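# Hang the loaded sealant gun on the back hooks

## Task

Place the sealant gun, with its cartridge still fitted, onto the two curved hooks at the rear of the table so that only the hooks support it, then declare that you are done.

## Robot and tools

Robot: two arms, left_arm and right_arm, each with a parallel two-finger gripper. Calibrated bases in the scene frame: left_arm at (-0.037, +0.285, +0.046) m, quat_wxyz (+1.000, 0, 0, -0.029); right_arm at (-0.050, -0.240, +0.037) m, quat_wxyz (+1.000, 0, 0, +0.015).

Frame: all hand positions, orientations and targets use the scene frame. Its origin sits at table-top height, halfway between the nominal arm bases. +x points out over the table, +z up, and left_arm is on the +y side (arm names do not match image left/right). The gripper's fingers extend along its own +z axis and close along its y axis. end_effector_position is the point between the finger pads, roughly 1 cm short of the tips. Reported positions and orientations may be off by a few centimetres, more when the arm reaches far.

Row layout (used by every moving tool): one flat list of 16 numbers covering both arms, even if one arm is idle: left_arm x, y, z (metres), qw, qx, qy, qz (unit quaternion, w first), opening; then the same eight for right_arm. Position and quaternion are an absolute pose of end_effector_position in the scene frame, not an offset. Opening is on a -1 to +1 scale: +1 fully open (0.093 m), -1 closed. To keep an arm still, resend its last reported pose and the opening it should hold; to keep a gripper's orientation, repeat the same quaternion rather than the drifted reported one.

execute_actions(actions, cameras): actions is a list of actions; each action is a table of up to 15 rows, one row per 1/30 s control step, and the last row is held until 15 steps pass. Each target must lie within 0.6 m of that gripper's start position along each of the gripper's own axes, or the action is rejected for both arms; a malformed call or a first action failing this check against the latest state is rejected entirely. An empty actions list just reports state and images. cameras selects images: omitted/null/["all"] gives all, [] gives none; valid names are cam_high, cam_low, cam_left_wrist, cam_right_wrist.

move(target, speed, blend, opening_speed, blocking, cameras): target is one 16-number row or a list of up to 15 rows (waypoints); each arm travels in a straight line from its Hand target to its pose, all arms finishing together, capped at 10 s total. speed is m/s per arm path, 0.002 to 2.9 (default 0.25), one value or one per waypoint; rotation is capped at twice that in rad/s. blend (metres) rounds corners at intermediate waypoints; 0 stops at each. opening_speed (per second on the -1..+1 scale, at least 0.2) makes finger changes gradual. Openings of the first row apply at the start; openings of later rows apply on arrival once everything is at rest. blocking=false returns after about 0.5 s while the move continues; a new move takes over from the current point. Moves do not avoid obstacles or the other arm; faster moves lag and overshoot more and hit harder. Avoid paths passing near an arm's own base (it can flip the shoulder posture); route around it. The result adds a move: line, e.g. done, off_target, moving, held or fault, plus limits (paced = pose clipped, held = steps withheld). done means at rest within 10 mm and 2 degrees; neither done nor off_target tells you about contact.

wait(seconds 0 to 10, cameras): lets time run with last commands held. stop(cameras): brakes a running move. zoom_image(camera, region [x0, y0, x1, y1] in pixels, max 504x504): magnifies part of the latest image of that camera. read_manual(section="licences"): licence text only. finished_scene(scene): ends the current scene irreversibly; scene is this scene's number. Call it only when the gun truly hangs on the hooks on its own.

Results: each gives per-arm end_effector_position, end_effector_quat_wxyz, Hand target (where the arm is now being driven, possibly short of your command; send the remainder next), Tool commands, grip_measured, Joint positions (last entry is finger opening in metres, zero floor), Joint velocities ("within noise" means at rest), Joint torques (wrap at ±28 N m for joints 1 to 3), and for execute_actions some per-step positions. Images: all four cameras at 672x504.

Motion quirks: each step the commanded orientation is clipped to within 40 degrees of the measured one; inverse kinematics favours position. Friction and gravity can leave the gripper low, short or tilted, and small moves may not happen or go sideways, so check the pose after every move and correct tilt.

Gripping: grip_measured +1 open, -1 closed; pads meet near -0.94 and each millimetre of object width adds about 0.0208. Readings may sit up to 0.02 high. For a firm hold on a rigid part send about 0.24 below the reading for its width; keep sending that number while holding; release by sending well above it. Pads squeeze about 50 to 65 N each. Jumping far below the width reading in one step causes a brief hard squeeze.

Avoid: dropping the gun or cartridge, releasing a moving part, fast impacts, pressing hard, knocking anything off the table or leaving it off the table, and arm-to-arm contact (including one gripper closing on the other's fingers), which can end the scene. A clearance check may block arms coming too close but does not protect grippers or wrist cameras from touching. Long holding of loads, stretched arms or pushing toward unreachable poses heats motors: MOTOR HOT appears at 75 °C, an over-temperature fault folds the arm at 90 °C, and it goes limp at 100 °C. Loose objects may occasionally get a small push from outside.

Each tool is called after "Request:" as a command line: name --argument value for each argument, lists and objects as JSON in quotes; but a table of rows of numbers goes row by row, as --pt "numbers of a row", without its own name.

## Session

Request:
execute_actions --actions '[]'

Request:
zoom_image --camera "cam_high" --region '[230, 150, 470, 350]'

Scene clock: 0.00 s.
left_arm: end_effector_position=(+0.3482, +0.2855, +0.1106) grip_measured=+1.000 end_effector_quat_wxyz=(+0.522, -0.025, +0.852, +0.029) | right_arm: end_effector_position=(+0.3396, -0.2468, +0.1226) grip_measured=+1.000 end_effector_quat_wxyz=(+0.578, -0.001, +0.815, -0.047)
Joint positions: left_arm=[0.005 1.57 0.399 0.697 -0.123 -0.036 0.093] | right_arm=[-0.006 1.589 0.349 0.904 0.098 -0.047 0.093]
Joint velocities: within noise
Joint torques (N m): no reading
Heat: left arm: 45 °C; right arm: 40 °C.
Hand target: left_arm +0.3498, +0.2854, +0.1139; +0.525, -0.025, +0.850, +0.029 | right_arm +0.3426, -0.2467, +0.1295; +0.586, +0.000, +0.809, -0.046
Tool commands: left_gripper/opening=+1.0 right_gripper/opening=+1.0
camera_calibration:
cam_left_wrist: T_world_to_cam=[[0.0840007, -0.996318, -0.0171368, 0.258042], [-0.785572, -0.0556327, -0.616264, 0.39834], [0.613041, 0.0652288, -0.787353, -0.061037], [0, 0, 0, 1]] pos_world=[0.328668, 0.283235, 0.201847]
cam_right_wrist: T_world_to_cam=[[-0.0954008, -0.989395, 0.109527, -0.228126], [-0.718295, -0.00775349, -0.695696, 0.36105], [0.689167, -0.145042, -0.709937, -0.0986479], [0, 0, 0, 1]] pos_world=[0.305562, -0.237215, 0.206133]

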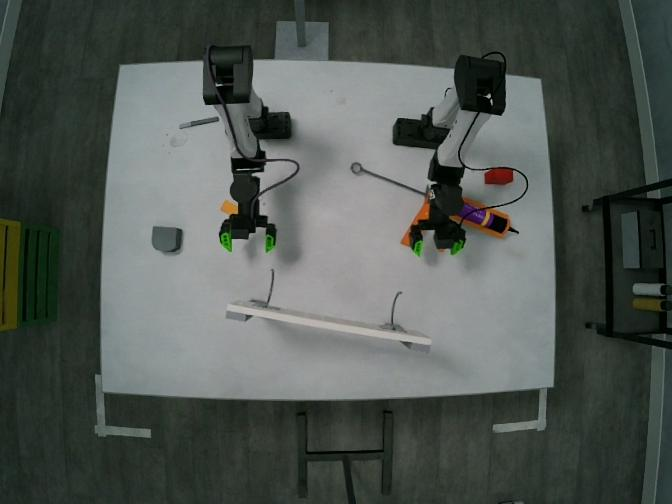

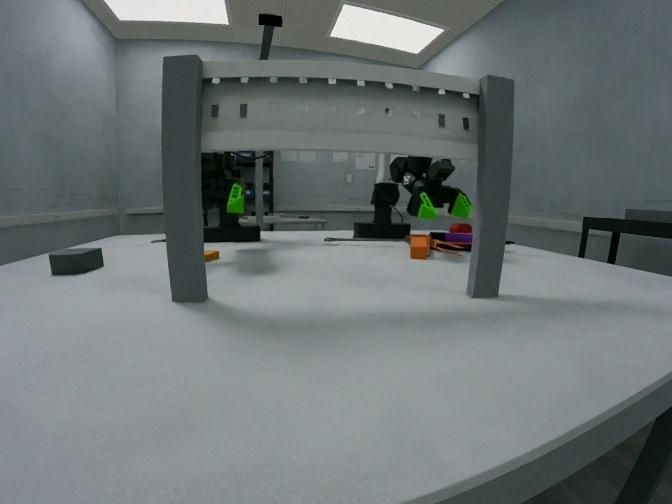

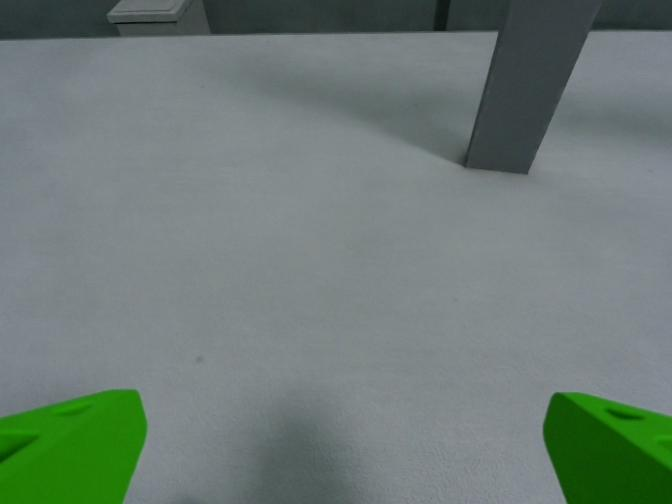

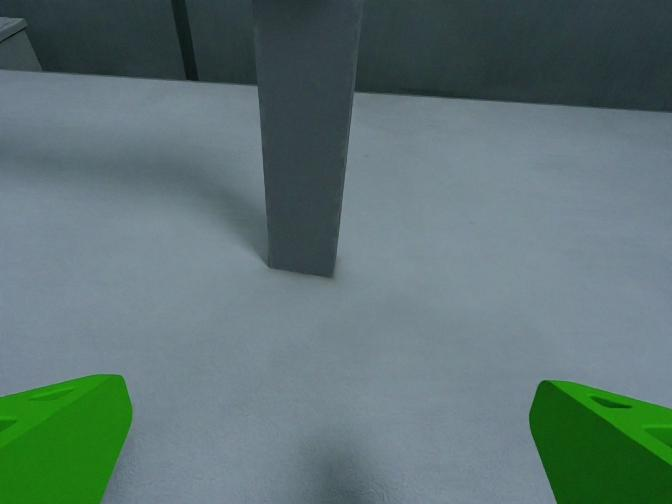

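Scaled by 2.100 from the camera's 672x504 image, which has a finer 960x720 frame.

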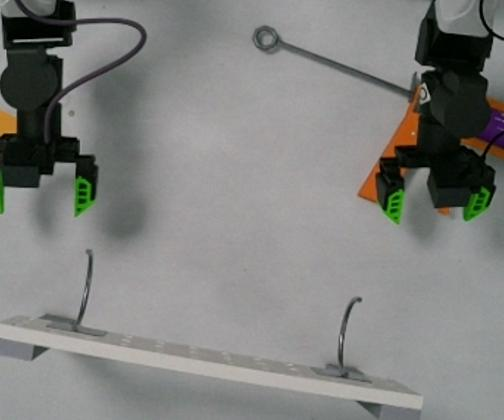

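Request:
move --pt "0.24 0.23 0.18 0 0.829 0.559 0 1 0.15 -0.42 0.28 0.707 0 0.707 0 1" --speed 0.4

Request:
zoom_image --camera "cam_high" --region '[330, 150, 530, 270]'

Scene clock: 33.13 s.
left_arm: end_effector_position=(+0.2361, +0.2304, +0.1793) grip_measured=+1.000 end_effector_quat_wxyz=(+0.005, +0.824, +0.566, -0.002) | right_arm: end_effector_position=(+0.1506, -0.4180, +0.2741) grip_measured=+1.000 end_effector_quat_wxyz=(+0.704, +0.010, +0.710, +0.007)
Joint positions: left_arm=[-0.134 1.592 1.346 -1.321 0.009 1.747 0.093] | right_arm=[-1.422 0.97 0.366 0.564 -1.388 -0.015 0.093]
Joint velocities: within noise
Joint torques (N m): left_arm=[-0.42 -4.82 6.99 0.47 -0.03 0.11] | right_arm=[-0.29 -0.99 7.54 1.77 -0.12 -0.04]
Heat: left arm: 49 °C; right arm: 41 °C.
Hand target: left_arm +0.2399, +0.2300, +0.1799; +0.000, +0.829, +0.559, +0.000 | right_arm +0.1500, -0.4199, +0.2799; +0.706, +0.000, +0.708, +0.000
Off the commanded pose: left_arm 0.004 m, 1 deg | right_arm 0.006 m, 1 deg.
move: done
camera_calibration:
cam_left_wrist: T_world_to_cam=[[-0.937159, 0.348688, -0.0122308, 0.144115], [0.312583, 0.854661, 0.414545, -0.304341], [0.155, 0.384671, -0.909947, 0.121814], [0, 0, 0, 1]] pos_world=[0.21131, 0.162999, 0.238769]
cam_right_wrist: T_world_to_cam=[[-0.055356, -0.998439, -0.0074043, -0.40984], [-0.454117, 0.0317803, -0.890375, 0.359552], [0.889221, -0.0459252, -0.455168, 0.0557426], [0, 0, 0, 1]] pos_world=[0.0910242, -0.418067, 0.342474]

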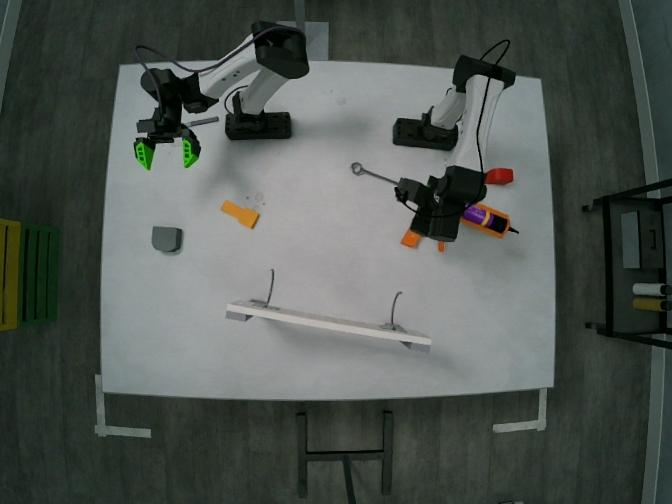

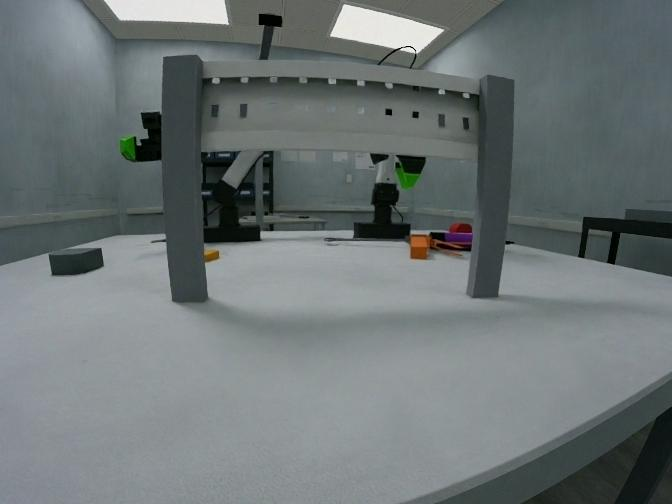

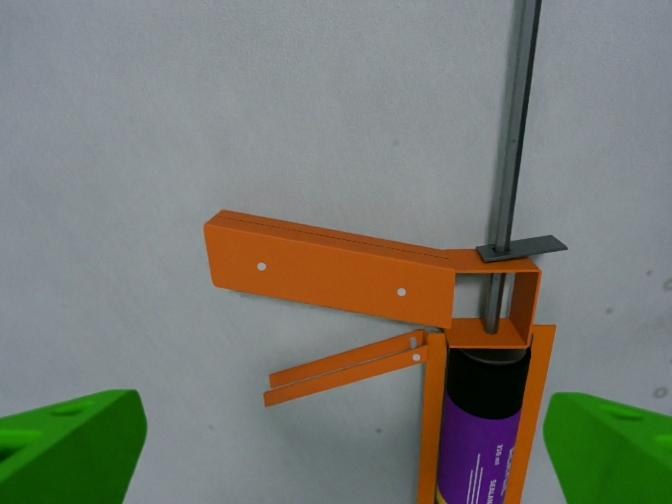

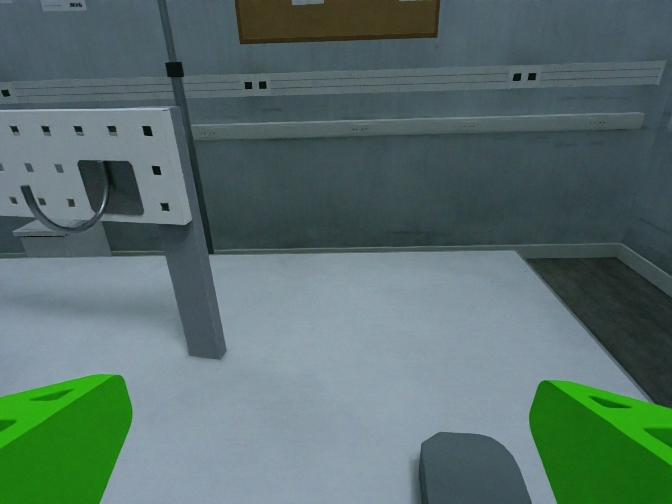

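Scaled by 2.520 from the camera's 672x504 image, which has a finer 960x720 frame.

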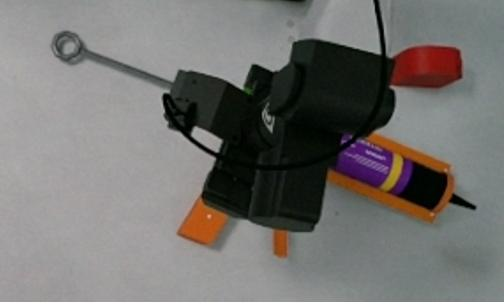

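Request:
move --pt "0.19 0.365 0.12 0 0.814 0.581 0 1 0.15 -0.42 0.28 0.707 0 0.707 0 1" --speed 0.3 --cameras '["cam_left_wrist","cam_high"]'

Scene clock: 48.43 s.
left_arm: end_effector_position=(+0.1901, +0.3617, +0.1172) grip_measured=+1.000 end_effector_quat_wxyz=(-0.036, +0.779, +0.625, +0.000) | right_arm: end_effector_position=(+0.1507, -0.4180, +0.2751) grip_measured=+1.000 end_effector_quat_wxyz=(+0.705, +0.008, +0.709, +0.006)
Joint positions: left_arm=[0.336 1.504 1.01 -1.104 -0.066 2.068 0.093] | right_arm=[-1.422 0.97 0.366 0.574 -1.388 -0.009 0.093]
Joint velocities: within noise
Joint torques (N m): left_arm=[0.49 -7.42 4.44 0.52 -0.1 0.15] | right_arm=[-0.16 -0.77 7.49 1.76 -0.09 -0.05]
Heat: left arm: 44 °C; right arm: 42 °C.
Hand target: left_arm +0.1902, +0.3645, +0.1200; -0.035, +0.782, +0.623, +0.012 | right_arm +0.1500, -0.4200, +0.2800; +0.707, +0.000, +0.708, +0.000
Off the commanded pose: left_arm 0.004 m, 8 deg | right_arm 0.005 m, 1 deg.
joint sent to its limit (left arm) — joint 6 (wrist roll), upper limit. The joint targets are off in orientation, not in position.
move: off_target (left_arm)
camera_calibration:
cam_left_wrist: T_world_to_cam=[[-0.977547, 0.204961, 0.0489132, 0.106977], [0.204042, 0.862765, 0.462604, -0.364272], [0.0526151, 0.462198, -0.885215, 0.0104739], [0, 0, 0, 1]] pos_world=[0.178351, 0.287514, 0.172553]
Images, in order (width x height): cam_high 672x504, cam_left_wrist 672x504.

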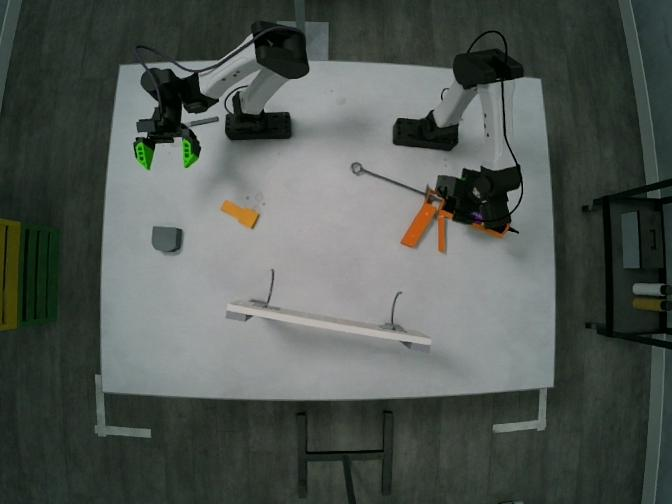

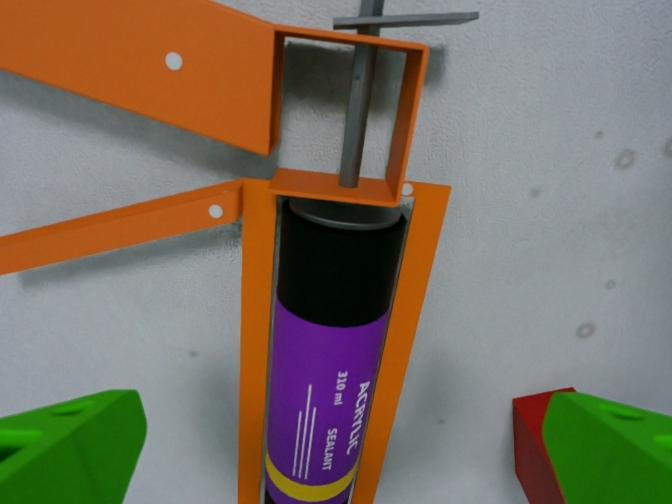

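Request:
move --pt "0.19 0.375 0.16 0 0.156 0.988 0 1 0.15 -0.42 0.28 0.707 0 0.707 0 1" --pt "0.191 0.38 0.10 0 -0.588 0.809 0 1 0.15 -0.42 0.28 0.707 0 0.707 0 1" --speed 0.9 --blend 0.02

Request:
zoom_image --camera "cam_high" --region '[330, 150, 530, 270]'

Scene clock: 67.40 s.
left_arm: end_effector_position=(+0.1921, +0.3801, +0.1055) grip_measured=+1.000 end_effector_quat_wxyz=(+0.006, -0.586, +0.811, -0.007) | right_arm: end_effector_position=(+0.1507, -0.4179, +0.2752) grip_measured=+1.000 end_effector_quat_wxyz=(+0.705, +0.008, +0.709, +0.006)
Joint positions: left_arm=[0.458 1.51 0.969 -1.014 0.011 -0.851 0.093] | right_arm=[-1.422 0.97 0.366 0.575 -1.389 -0.008 0.093]
Joint velocities: within noise
Joint torques (N m): left_arm=[-0.51 -3.89 4.6 0.7 -0.13 -0.09] | right_arm=[-0.27 -0.73 7.41 1.76 -0.11 -0.05]
Heat: left arm: 41 °C; right arm: 43 °C.
Hand target: left_arm +0.1909, +0.3800, +0.1001; +0.000, -0.588, +0.809, +0.000 | right_arm +0.1500, -0.4200, +0.2800; +0.707, +0.000, +0.708, +0.000
Off the commanded pose: left_arm 0.006 m, 1 deg | right_arm 0.005 m, 1 deg.
move: done
camera_calibration:
cam_left_wrist: T_world_to_cam=[[0.952635, -0.30388, 0.0119636, -0.0677266], [-0.280495, -0.862764, 0.420668, 0.37822], [-0.117511, -0.404099, -0.907136, 0.355783], [0, 0, 0, 1]] pos_world=[0.212416, 0.449506, 0.164449]
cam_right_wrist: T_world_to_cam=[[-0.0546713, -0.998497, -0.00383828, -0.410857], [-0.452465, 0.0282004, -0.891336, 0.359019], [0.890105, -0.0469938, -0.453327, 0.0552267], [0, 0, 0, 1]] pos_world=[0.0908236, -0.417769, 0.343465]

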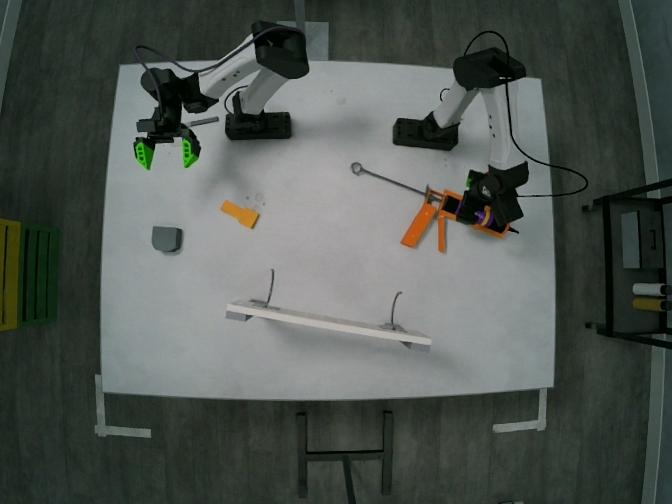

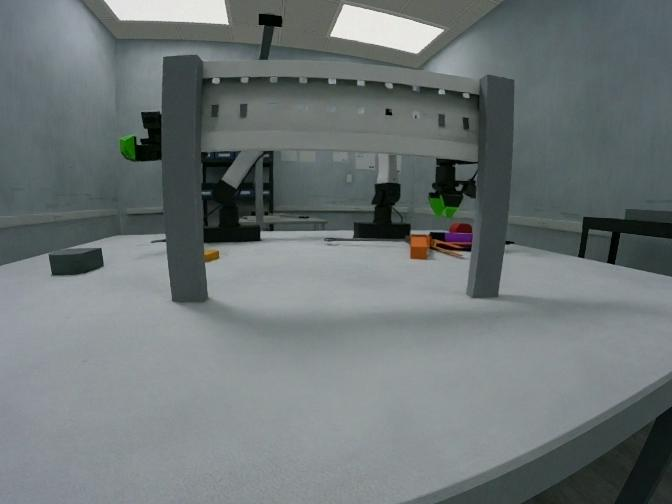

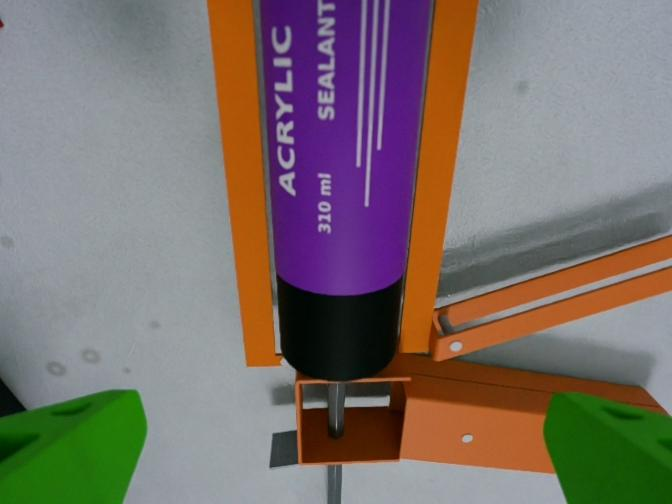

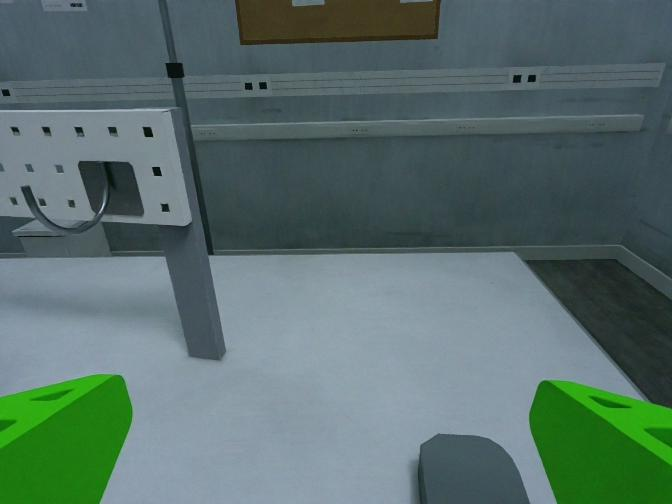

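Scaled by 2.520 from the camera's 672x504 image, which has a finer 960x720 frame.

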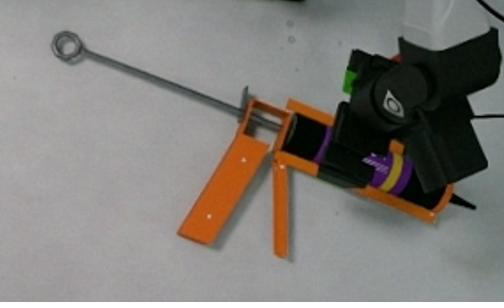

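Request:
move --pt "0.19 0.378 0.012 0 -0.588 0.809 0 1 0.15 -0.42 0.28 0.707 0 0.707 0 1" --pt "0.19 0.378 0.012 0 -0.588 0.809 0 -0.1 0.15 -0.42 0.28 0.707 0 0.707 0 1" --pt "0.19 0.375 0.17 0 -0.588 0.809 0 -0.1 0.15 -0.42 0.28 0.707 0 0.707 0 1" --speed 0.18 --opening_speed 1.2

Request:
zoom_image --camera "cam_high" --region '[330, 150, 530, 270]'

Scene clock: 81.93 s.
left_arm: end_effector_position=(+0.1752, +0.3718, +0.1442) grip_measured=+0.186 end_effector_quat_wxyz=(-0.052, -0.585, +0.809, +0.016) | right_arm: end_effector_position=(+0.1507, -0.4179, +0.2753) grip_measured=+1.000 end_effector_quat_wxyz=(+0.705, +0.008, +0.709, +0.006)
Joint positions: left_arm=[0.441 1.521 1.13 -1.29 -0.005 -0.869 0.054] | right_arm=[-1.422 0.97 0.366 0.575 -1.389 -0.008 0.093]
Joint velocities: within noise
Joint torques (N m): left_arm=[-0.49 -11.26 9.35 0.3 0.03 -0.07] | right_arm=[-0.23 -0.72 7.36 1.75 -0.12 -0.05]
Heat: left arm: 40 °C; right arm: 43 °C.
Hand target: left_arm +0.1886, +0.3745, +0.1695; +0.000, -0.588, +0.809, +0.000 | right_arm +0.1500, -0.4200, +0.2800; +0.707, +0.000, +0.708, +0.000
Off the commanded pose: left_arm 0.030 m, 6 deg | right_arm 0.005 m, 1 deg.
move: off_target (left_arm); target 2's new opening was sent with left_arm's hand 0.025 m and 3 deg from that target
camera_calibration:
cam_left_wrist: T_world_to_cam=[[0.947901, -0.304441, -0.0938041, -0.0383674], [-0.22516, -0.848574, 0.478776, 0.326683], [-0.225358, -0.432711, -0.872912, 0.410095], [0, 0, 0, 1]] pos_world=[0.202343, 0.442987, 0.19797]
cam_right_wrist: T_world_to_cam=[[-0.0547141, -0.998494, -0.00393504, -0.410818], [-0.452344, 0.0282999, -0.891394, 0.359158], [0.890163, -0.0469919, -0.453212, 0.055228], [0, 0, 0, 1]] pos_world=[0.0908237, -0.417768, 0.343565]

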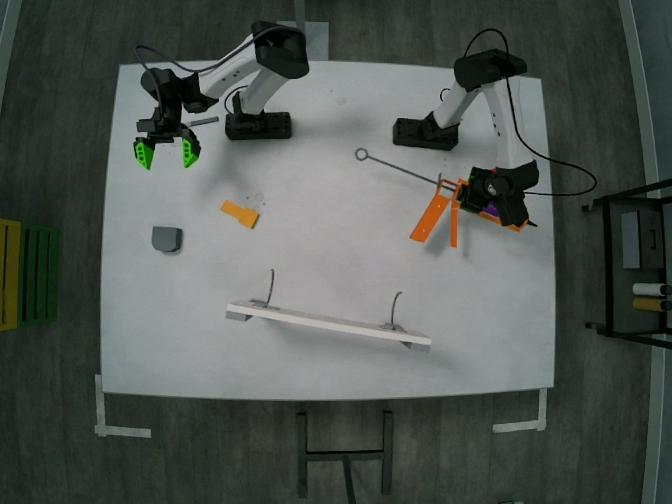

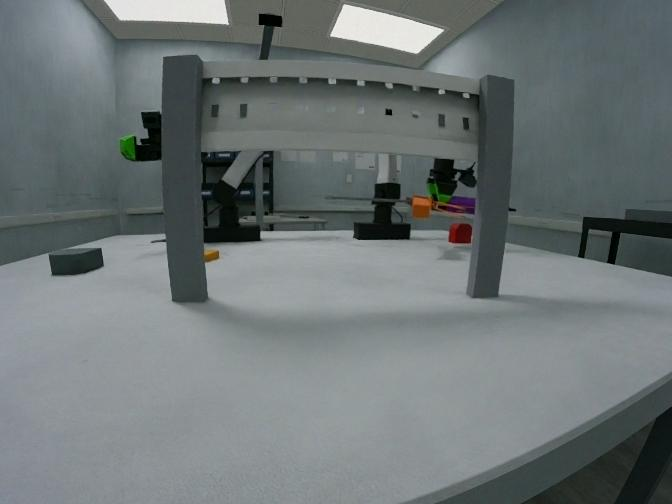

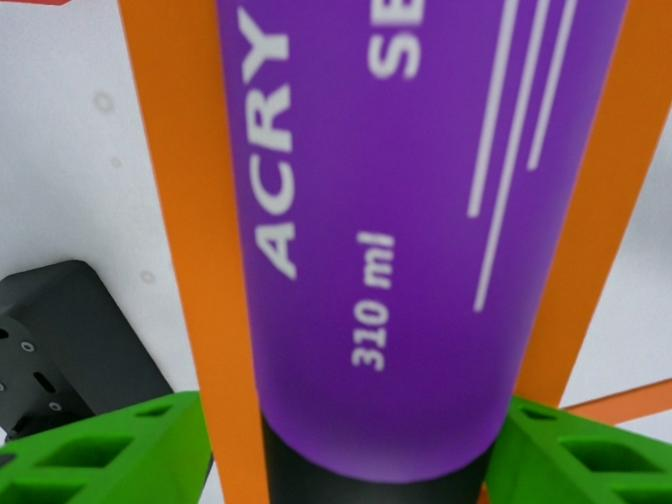

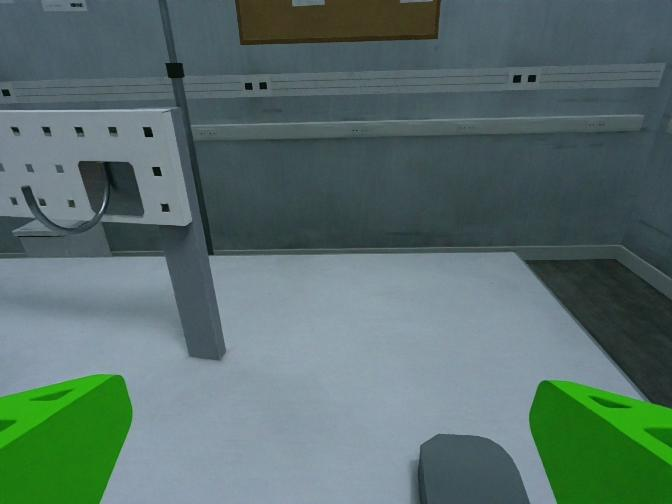

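Scaled by 2.520 from the camera's 672x504 image, which has a finer 960x720 frame.

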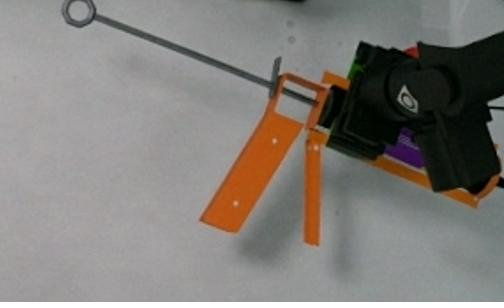

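Request:
move --pt "0.22 0.30 0.30 0 -0.588 0.809 0 -0.1 0.15 -0.42 0.28 0.707 0 0.707 0 1" --pt "0.26 0.12 0.50 0.707 0 0.707 0 -0.1 0.15 -0.42 0.28 0.707 0 0.707 0 1" --speed 0.3 --blend 0.04

Scene clock: 124.67 s.
left_arm: end_effector_position=(+0.2546, +0.1118, +0.4177) grip_measured=+0.185 end_effector_quat_wxyz=(+0.604, +0.113, +0.784, +0.086) | right_arm: end_effector_position=(+0.1507, -0.4179, +0.2753) grip_measured=+1.000 end_effector_quat_wxyz=(+0.705, +0.008, +0.709, +0.006)
Joint positions: left_arm=[-0.872 1.151 1.276 -0.538 -0.885 -0.042 0.054] | right_arm=[-1.422 0.97 0.366 0.576 -1.389 -0.007 0.093]
Joint velocities: within noise
Joint torques (N m): left_arm=[0.59 -10.15 8.95 4.63 -0.71 -0.16] | right_arm=[-0.32 -0.75 7.41 1.75 -0.09 -0.06]
Heat: left arm: 46 °C; right arm: 44 °C.
Hand target: left_arm +0.2475, +0.1314, +0.4944; +0.692, -0.002, +0.722, +0.001 | right_arm +0.1500, -0.4200, +0.2800; +0.707, +0.000, +0.707, +0.000
Off the commanded pose: left_arm 0.083 m, 22 deg | right_arm 0.005 m, 1 deg.
move: off_target (left_arm)
camera_calibration:
cam_left_wrist: T_world_to_cam=[[-0.0642989, -0.962379, -0.263993, 0.235173], [-0.630129, 0.244286, -0.737063, 0.481818], [0.773823, 0.118957, -0.622131, 0.133413], [0, 0, 0, 1]] pos_world=[0.215491, 0.0927541, 0.500215]
cam_right_wrist: T_world_to_cam=[[-0.0547139, -0.998494, -0.00394012, -0.410816], [-0.452264, 0.0283001, -0.891435, 0.359165], [0.890204, -0.0469919, -0.453132, 0.0551966], [0, 0, 0, 1]] pos_world=[0.0908237, -0.417768, 0.343565]

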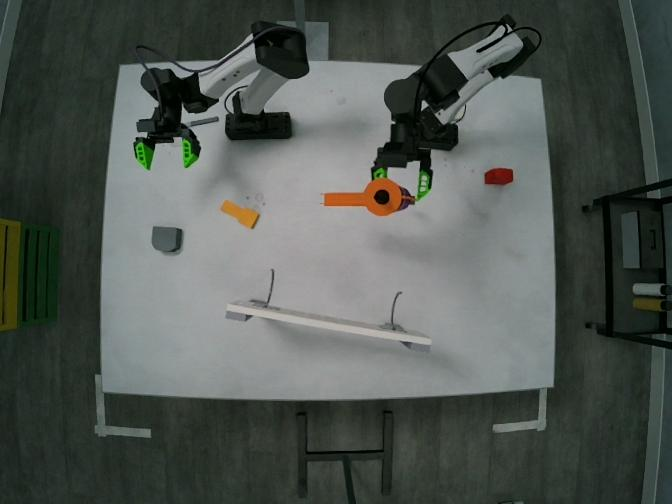

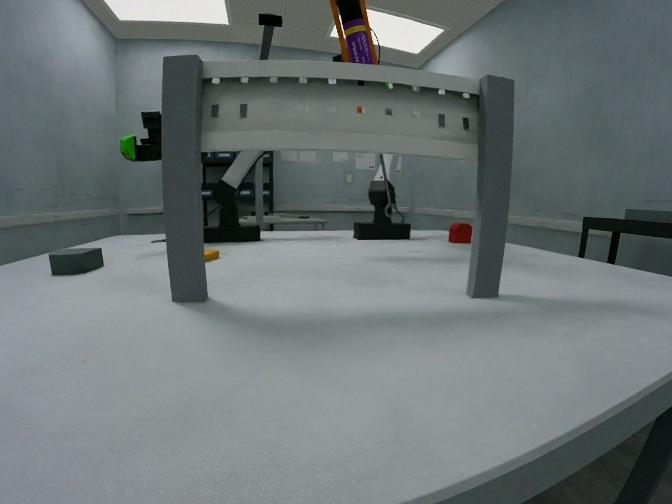

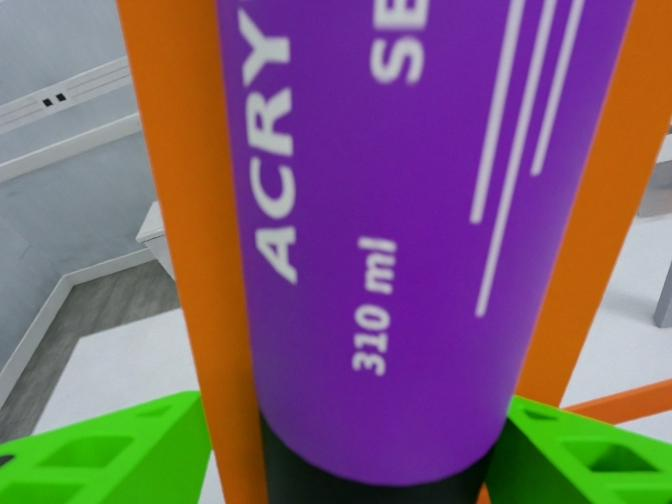

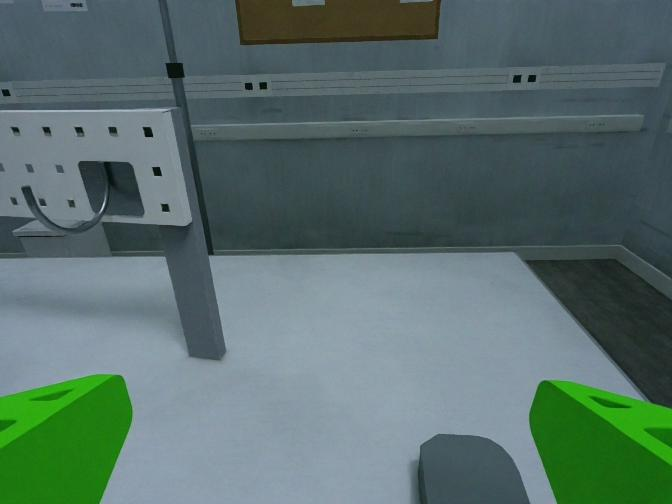

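Request:
move --target '[0.29,0.0,0.49,0.68,0.39,0.46,0.416,-0.1,0.15,-0.42,0.28,0.707,0,0.707,0,1]' --speed 0.35

Request:
zoom_image --camera "cam_high" --region '[220, 170, 500, 370]'

Scene clock: 131.83 s.
left_arm: end_effector_position=(+0.2896, -0.0040, +0.4131) grip_measured=+0.185 end_effector_quat_wxyz=(+0.572, +0.515, +0.468, +0.434) | right_arm: end_effector_position=(+0.1507, -0.4178, +0.2753) grip_measured=+1.000 end_effector_quat_wxyz=(+0.705, +0.008, +0.709, +0.007)
Joint positions: left_arm=[-0.955 1.414 1.112 0.35 -0.828 1.517 0.054] | right_arm=[-1.422 0.97 0.366 0.576 -1.389 -0.007 0.093]
Joint velocities: within noise
Joint torques (N m): left_arm=[0.69 -8.77 9.68 4.78 0.19 -0.03] | right_arm=[-0.31 -0.73 7.42 1.76 -0.11 -0.06]
Heat: left arm: 49 °C; right arm: 44 °C.
Hand target: left_arm +0.2814, +0.0107, +0.4853; +0.671, +0.401, +0.469, +0.410 | right_arm +0.1500, -0.4199, +0.2800; +0.707, +0.000, +0.707, +0.000
Off the commanded pose: left_arm 0.077 m, 19 deg | right_arm 0.005 m, 1 deg.
move: off_target (left_arm)
camera_calibration:
cam_left_wrist: T_world_to_cam=[[0.0194595, -0.104129, -0.994373, 0.405782], [-0.247469, 0.963113, -0.105698, 0.159892], [0.9687, 0.248133, -0.00702705, -0.192765], [0, 0, 0, 1]] pos_world=[0.218404, -0.0639088, 0.419045]
cam_right_wrist: T_world_to_cam=[[-0.0542674, -0.998519, -0.00393468, -0.41087], [-0.452277, 0.028093, -0.891435, 0.359079], [0.890225, -0.0465963, -0.453131, 0.0553604], [0, 0, 0, 1]] pos_world=[0.0908232, -0.41777, 0.343565]

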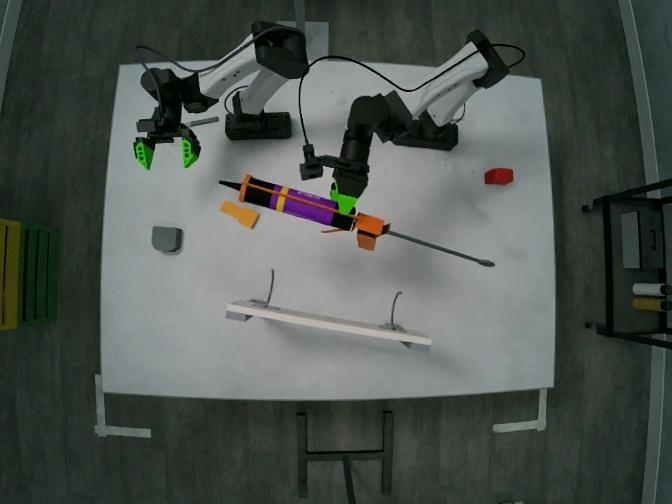

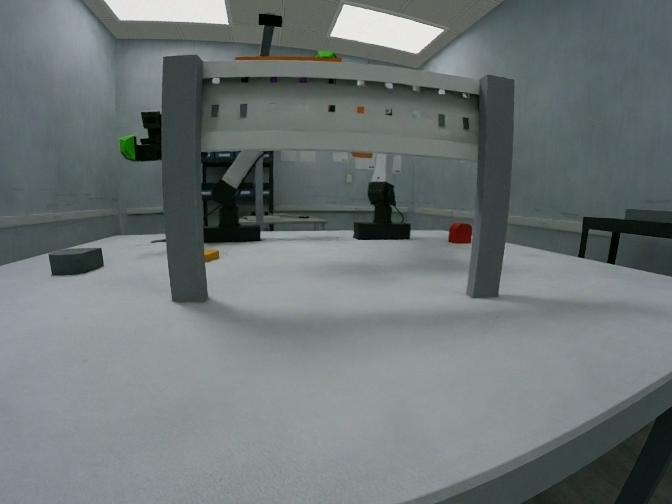

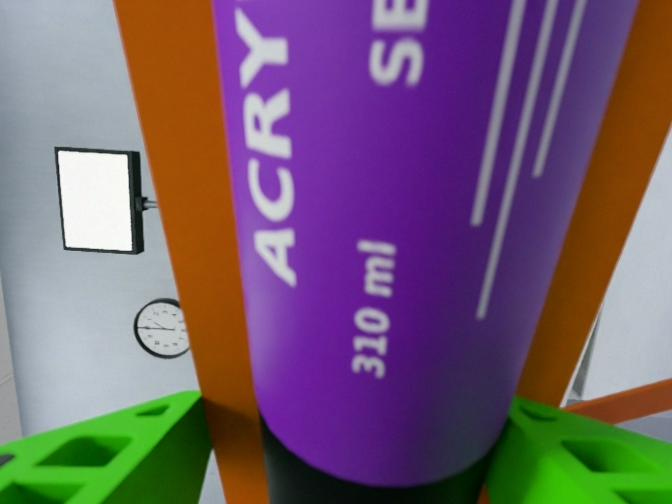

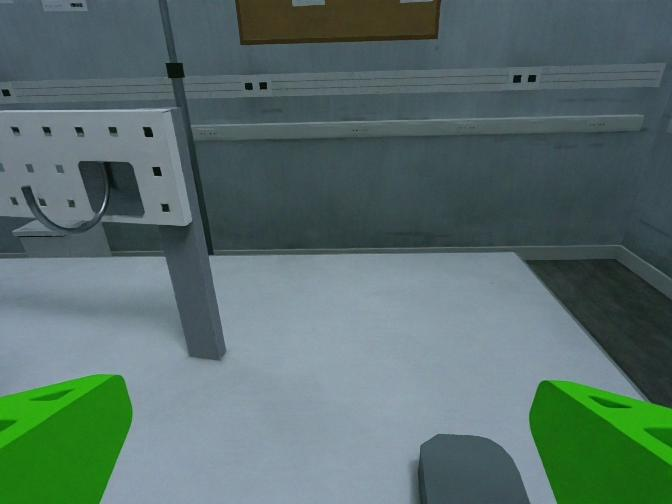

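Scaled by 1.800 from the camera's 672x504 image, which has a finer 960x720 frame.

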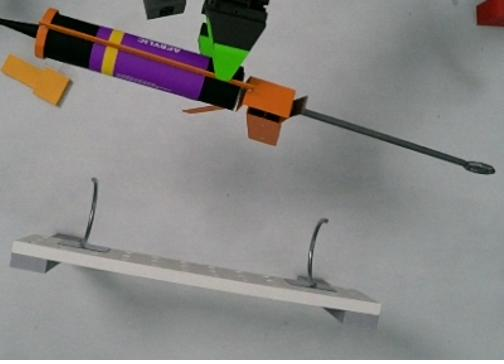

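Request:
move --target '[0.45,0.0,0.49,0.68,0.37,0.4745,0.42,-0.1,0.15,-0.42,0.28,0.707,0,0.707,0,1]' --speed 0.25 --cameras '["cam_high","cam_low"]'

Request:
zoom_image --camera "cam_high" --region '[200, 210, 480, 370]'

Scene clock: 151.80 s.
left_arm: end_effector_position=(+0.4370, +0.0074, +0.3705) grip_measured=+0.185 end_effector_quat_wxyz=(+0.542, +0.518, +0.515, +0.415) | right_arm: end_effector_position=(+0.1507, -0.4178, +0.2753) grip_measured=+1.000 end_effector_quat_wxyz=(+0.705, +0.008, +0.709, +0.007)
Joint positions: left_arm=[-0.635 1.783 1.424 0.28 -0.556 1.399 0.054] | right_arm=[-1.422 0.97 0.366 0.576 -1.389 -0.007 0.093]
Joint velocities: within noise
Joint torques (N m): left_arm=[0.25 -13.3 13.74 5.13 -0.02 -0.24] | right_arm=[-0.34 -0.76 7.38 1.75 -0.11 -0.06]
Heat: left arm: 58 °C; right arm: 44 °C.
Hand target: left_arm +0.4257, +0.0169, +0.4823; +0.672, +0.380, +0.483, +0.413 | right_arm +0.1500, -0.4199, +0.2800; +0.707, +0.000, +0.707, +0.000
Off the commanded pose: left_arm 0.120 m, 24 deg | right_arm 0.005 m, 1 deg.
move: off_target (left_arm)
Images, in order (width x height): cam_high 672x504, cam_low 672x504.

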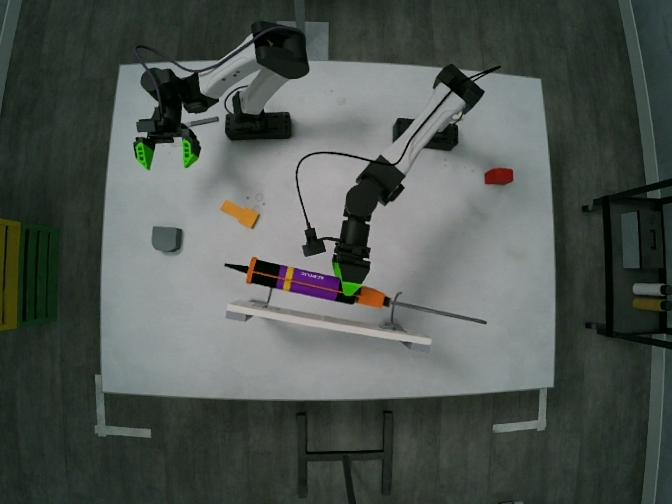

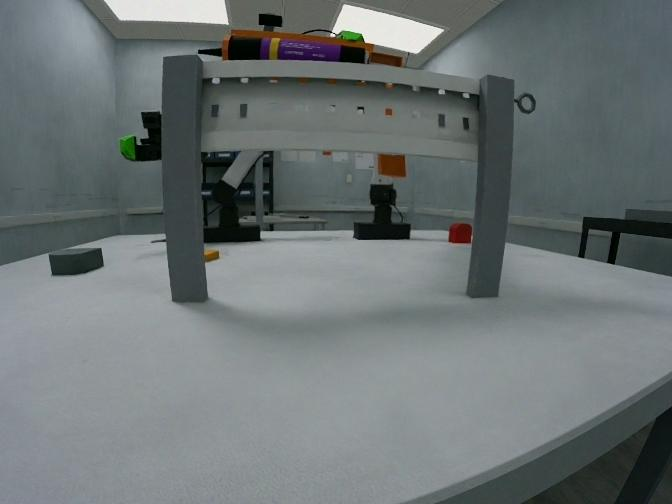

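Scaled by 1.800 from the camera's 672x504 image, which has a finer 960x720 frame.

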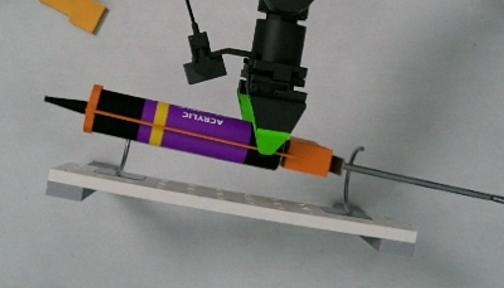

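Request:
move --pt "0.466 -0.02 0.485 0.68 0.37 0.4745 0.42 -0.1 0.15 -0.42 0.28 0.707 0 0.707 0 1" --pt "0.464 -0.02 0.39 0.68 0.37 0.4745 0.42 -0.1 0.15 -0.42 0.28 0.707 0 0.707 0 1" --speed 0.13 --cameras '["cam_high","cam_low"]'

Request:
zoom_image --camera "cam_high" --region '[200, 210, 480, 370]'

Scene clock: 164.70 s.
left_arm: end_effector_position=(+0.4551, -0.0129, +0.2835) grip_measured=+0.185 end_effector_quat_wxyz=(+0.550, +0.511, +0.520, +0.408) | right_arm: end_effector_position=(+0.1507, -0.4178, +0.2753) grip_measured=+1.000 end_effector_quat_wxyz=(+0.705, +0.008, +0.709, +0.007)
Joint positions: left_arm=[-0.643 1.968 1.307 0.589 -0.559 1.376 0.054] | right_arm=[-1.422 0.97 0.366 0.576 -1.389 -0.007 0.093]
Joint velocities: within noise
Joint torques (N m): left_arm=[-0.36 -14.87 10.77 5.27 -0.2 -0.06] | right_arm=[-0.28 -0.72 7.36 1.74 -0.11 -0.05]
Heat: left arm: 70 °C; right arm: 44 °C.
Hand target: left_arm +0.4479, -0.0076, +0.3850; +0.670, +0.380, +0.487, +0.412 | right_arm +0.1500, -0.4199, +0.2800; +0.707, +0.000, +0.707, +0.000
Off the commanded pose: left_arm 0.107 m, 23 deg | right_arm 0.005 m, 1 deg.
move: off_target (left_arm)
Images, in order (width x height): cam_high 672x504, cam_low 672x504.

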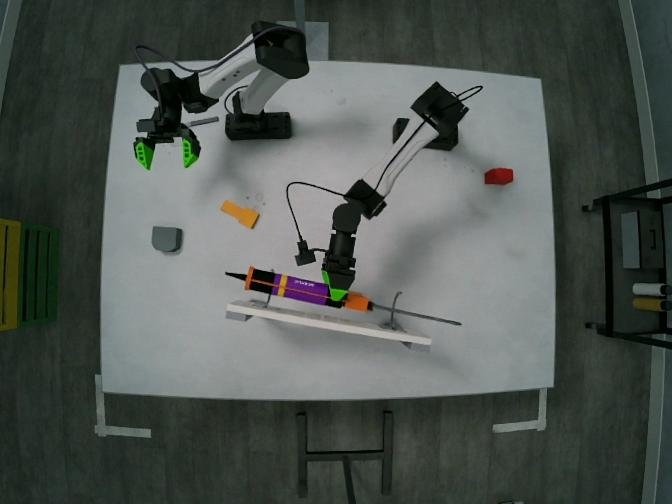

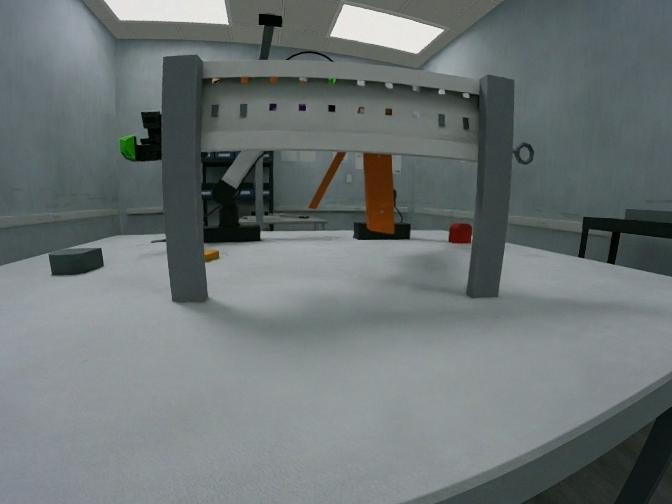

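Scaled by 1.800 from the camera's 672x504 image, which has a finer 960x720 frame.

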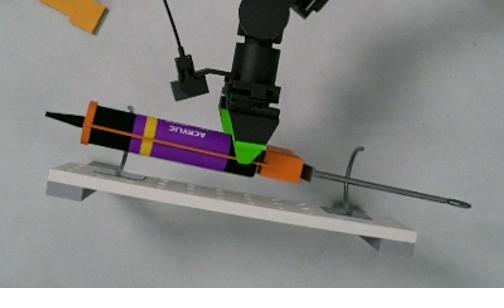

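Request:
move --pt "0.462 -0.02 0.27 0.68 0.37 0.4745 0.42 -0.1 0.15 -0.42 0.28 0.707 0 0.707 0 1" --speed 0.07

Request:
zoom_image --camera "cam_high" --region '[200, 210, 480, 370]'

Request:
zoom_image --camera "cam_right_wrist" --region '[0, 80, 250, 350]'

Scene clock: 173.80 s.
left_arm: end_effector_position=(+0.4599, -0.0073, +0.2435) grip_measured=+0.185 end_effector_quat_wxyz=(+0.604, +0.434, +0.480, +0.467) | right_arm: end_effector_position=(+0.1507, -0.4178, +0.2753) grip_measured=+1.000 end_effector_quat_wxyz=(+0.705, +0.008, +0.709, +0.007)
Joint positions: left_arm=[-0.643 2.202 1.216 1.188 -0.613 1.511 0.054] | right_arm=[-1.422 0.97 0.366 0.576 -1.389 -0.007 0.093]
Joint velocities: within noise
Joint torques (N m): left_arm=[-0.29 -10.3 8.85 3.28 0.64 -1.05] | right_arm=[-0.24 -0.73 7.38 1.76 -0.11 -0.06]
Heat: left arm: 76 °C; right arm: 44 °C. Fold the left arm in close to its base, or ease its load, before you think long.
Hand target: left_arm +0.4593, -0.0182, +0.2697; +0.676, +0.376, +0.475, +0.420 | right_arm +0.1500, -0.4200, +0.2800; +0.707, +0.000, +0.707, +0.000
Off the commanded pose: left_arm 0.029 m, 13 deg | right_arm 0.005 m, 1 deg.
MOTOR HOT: joint 4 (wrist pitch) of the left arm reports 76 °C; the controller's stop level is 90 °C. To cool a motor, set the load down, stop pushing, or move to a pose that needs little force.
move: off_target (left_arm)
camera_calibration:
cam_left_wrist: T_world_to_cam=[[0.152373, -0.199372, -0.968005, 0.165229], [-0.318599, 0.917247, -0.239068, 0.252186], [0.935563, 0.344833, 0.0762445, -0.362378], [0, 0, 0, 1]] pos_world=[0.394198, -0.0734154, 0.247861]
cam_right_wrist: T_world_to_cam=[[-0.0542674, -0.998519, -0.00393468, -0.41087], [-0.452277, 0.028093, -0.891435, 0.359079], [0.890225, -0.0465963, -0.453131, 0.0553604], [0, 0, 0, 1]] pos_world=[0.0908232, -0.41777, 0.343565]

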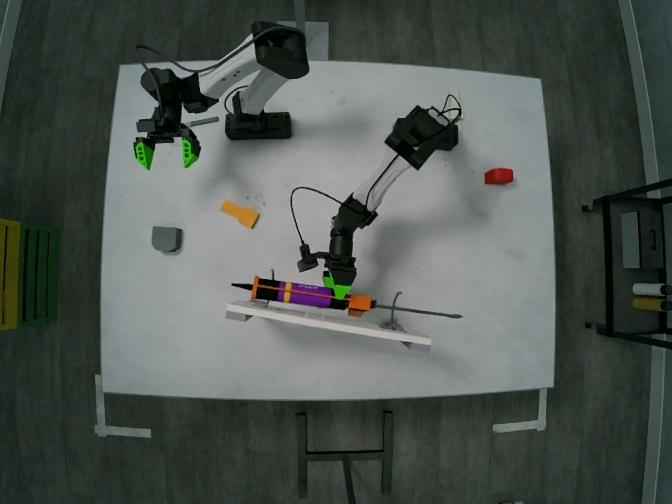

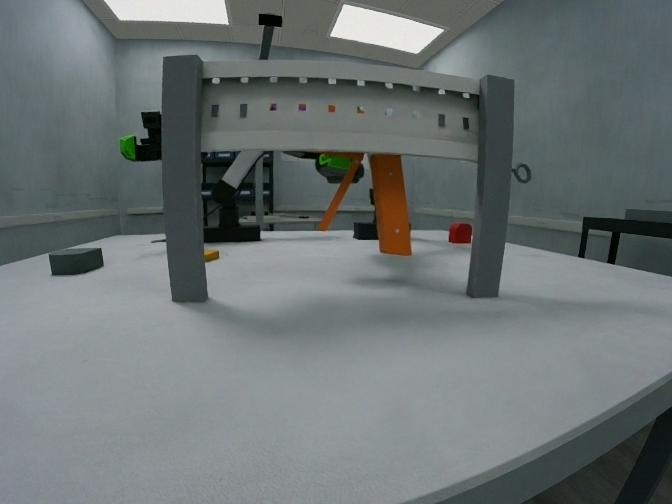

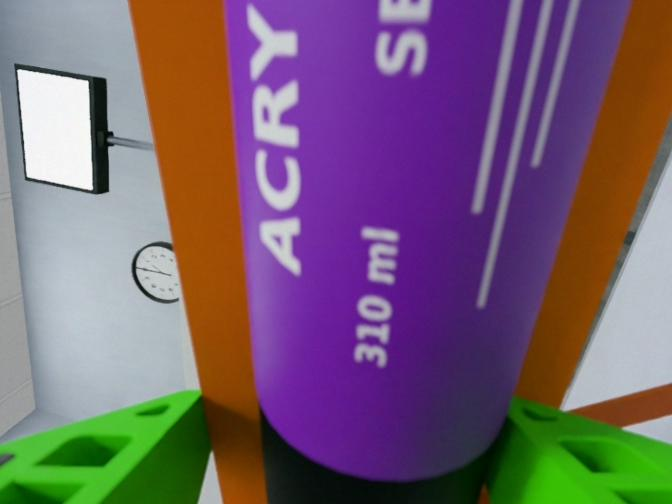

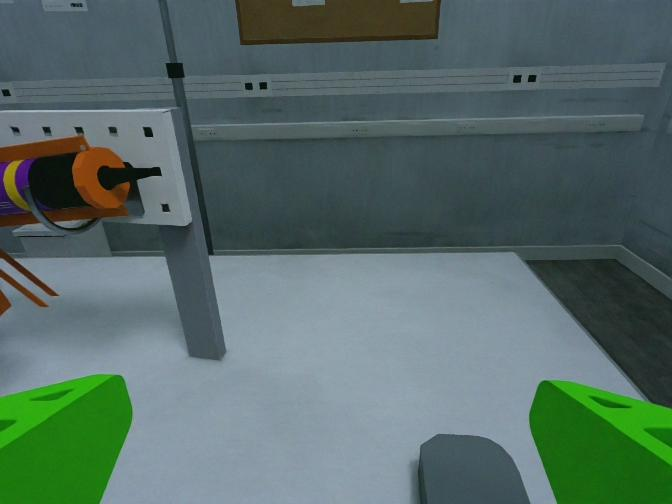

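Scaled by 1.800 from the camera's 672x504 image, which has a finer 960x720 frame.

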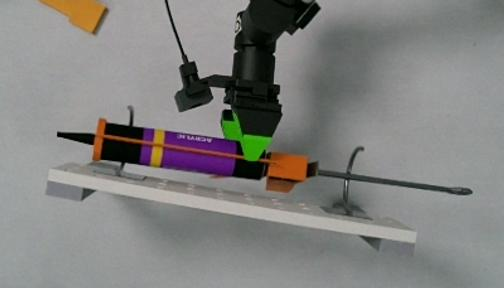

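Scaled by 1.867 from the camera's 672x504 image, which has a finer 960x720 frame.

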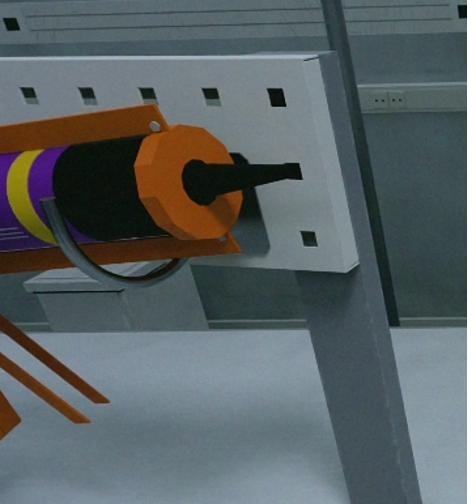

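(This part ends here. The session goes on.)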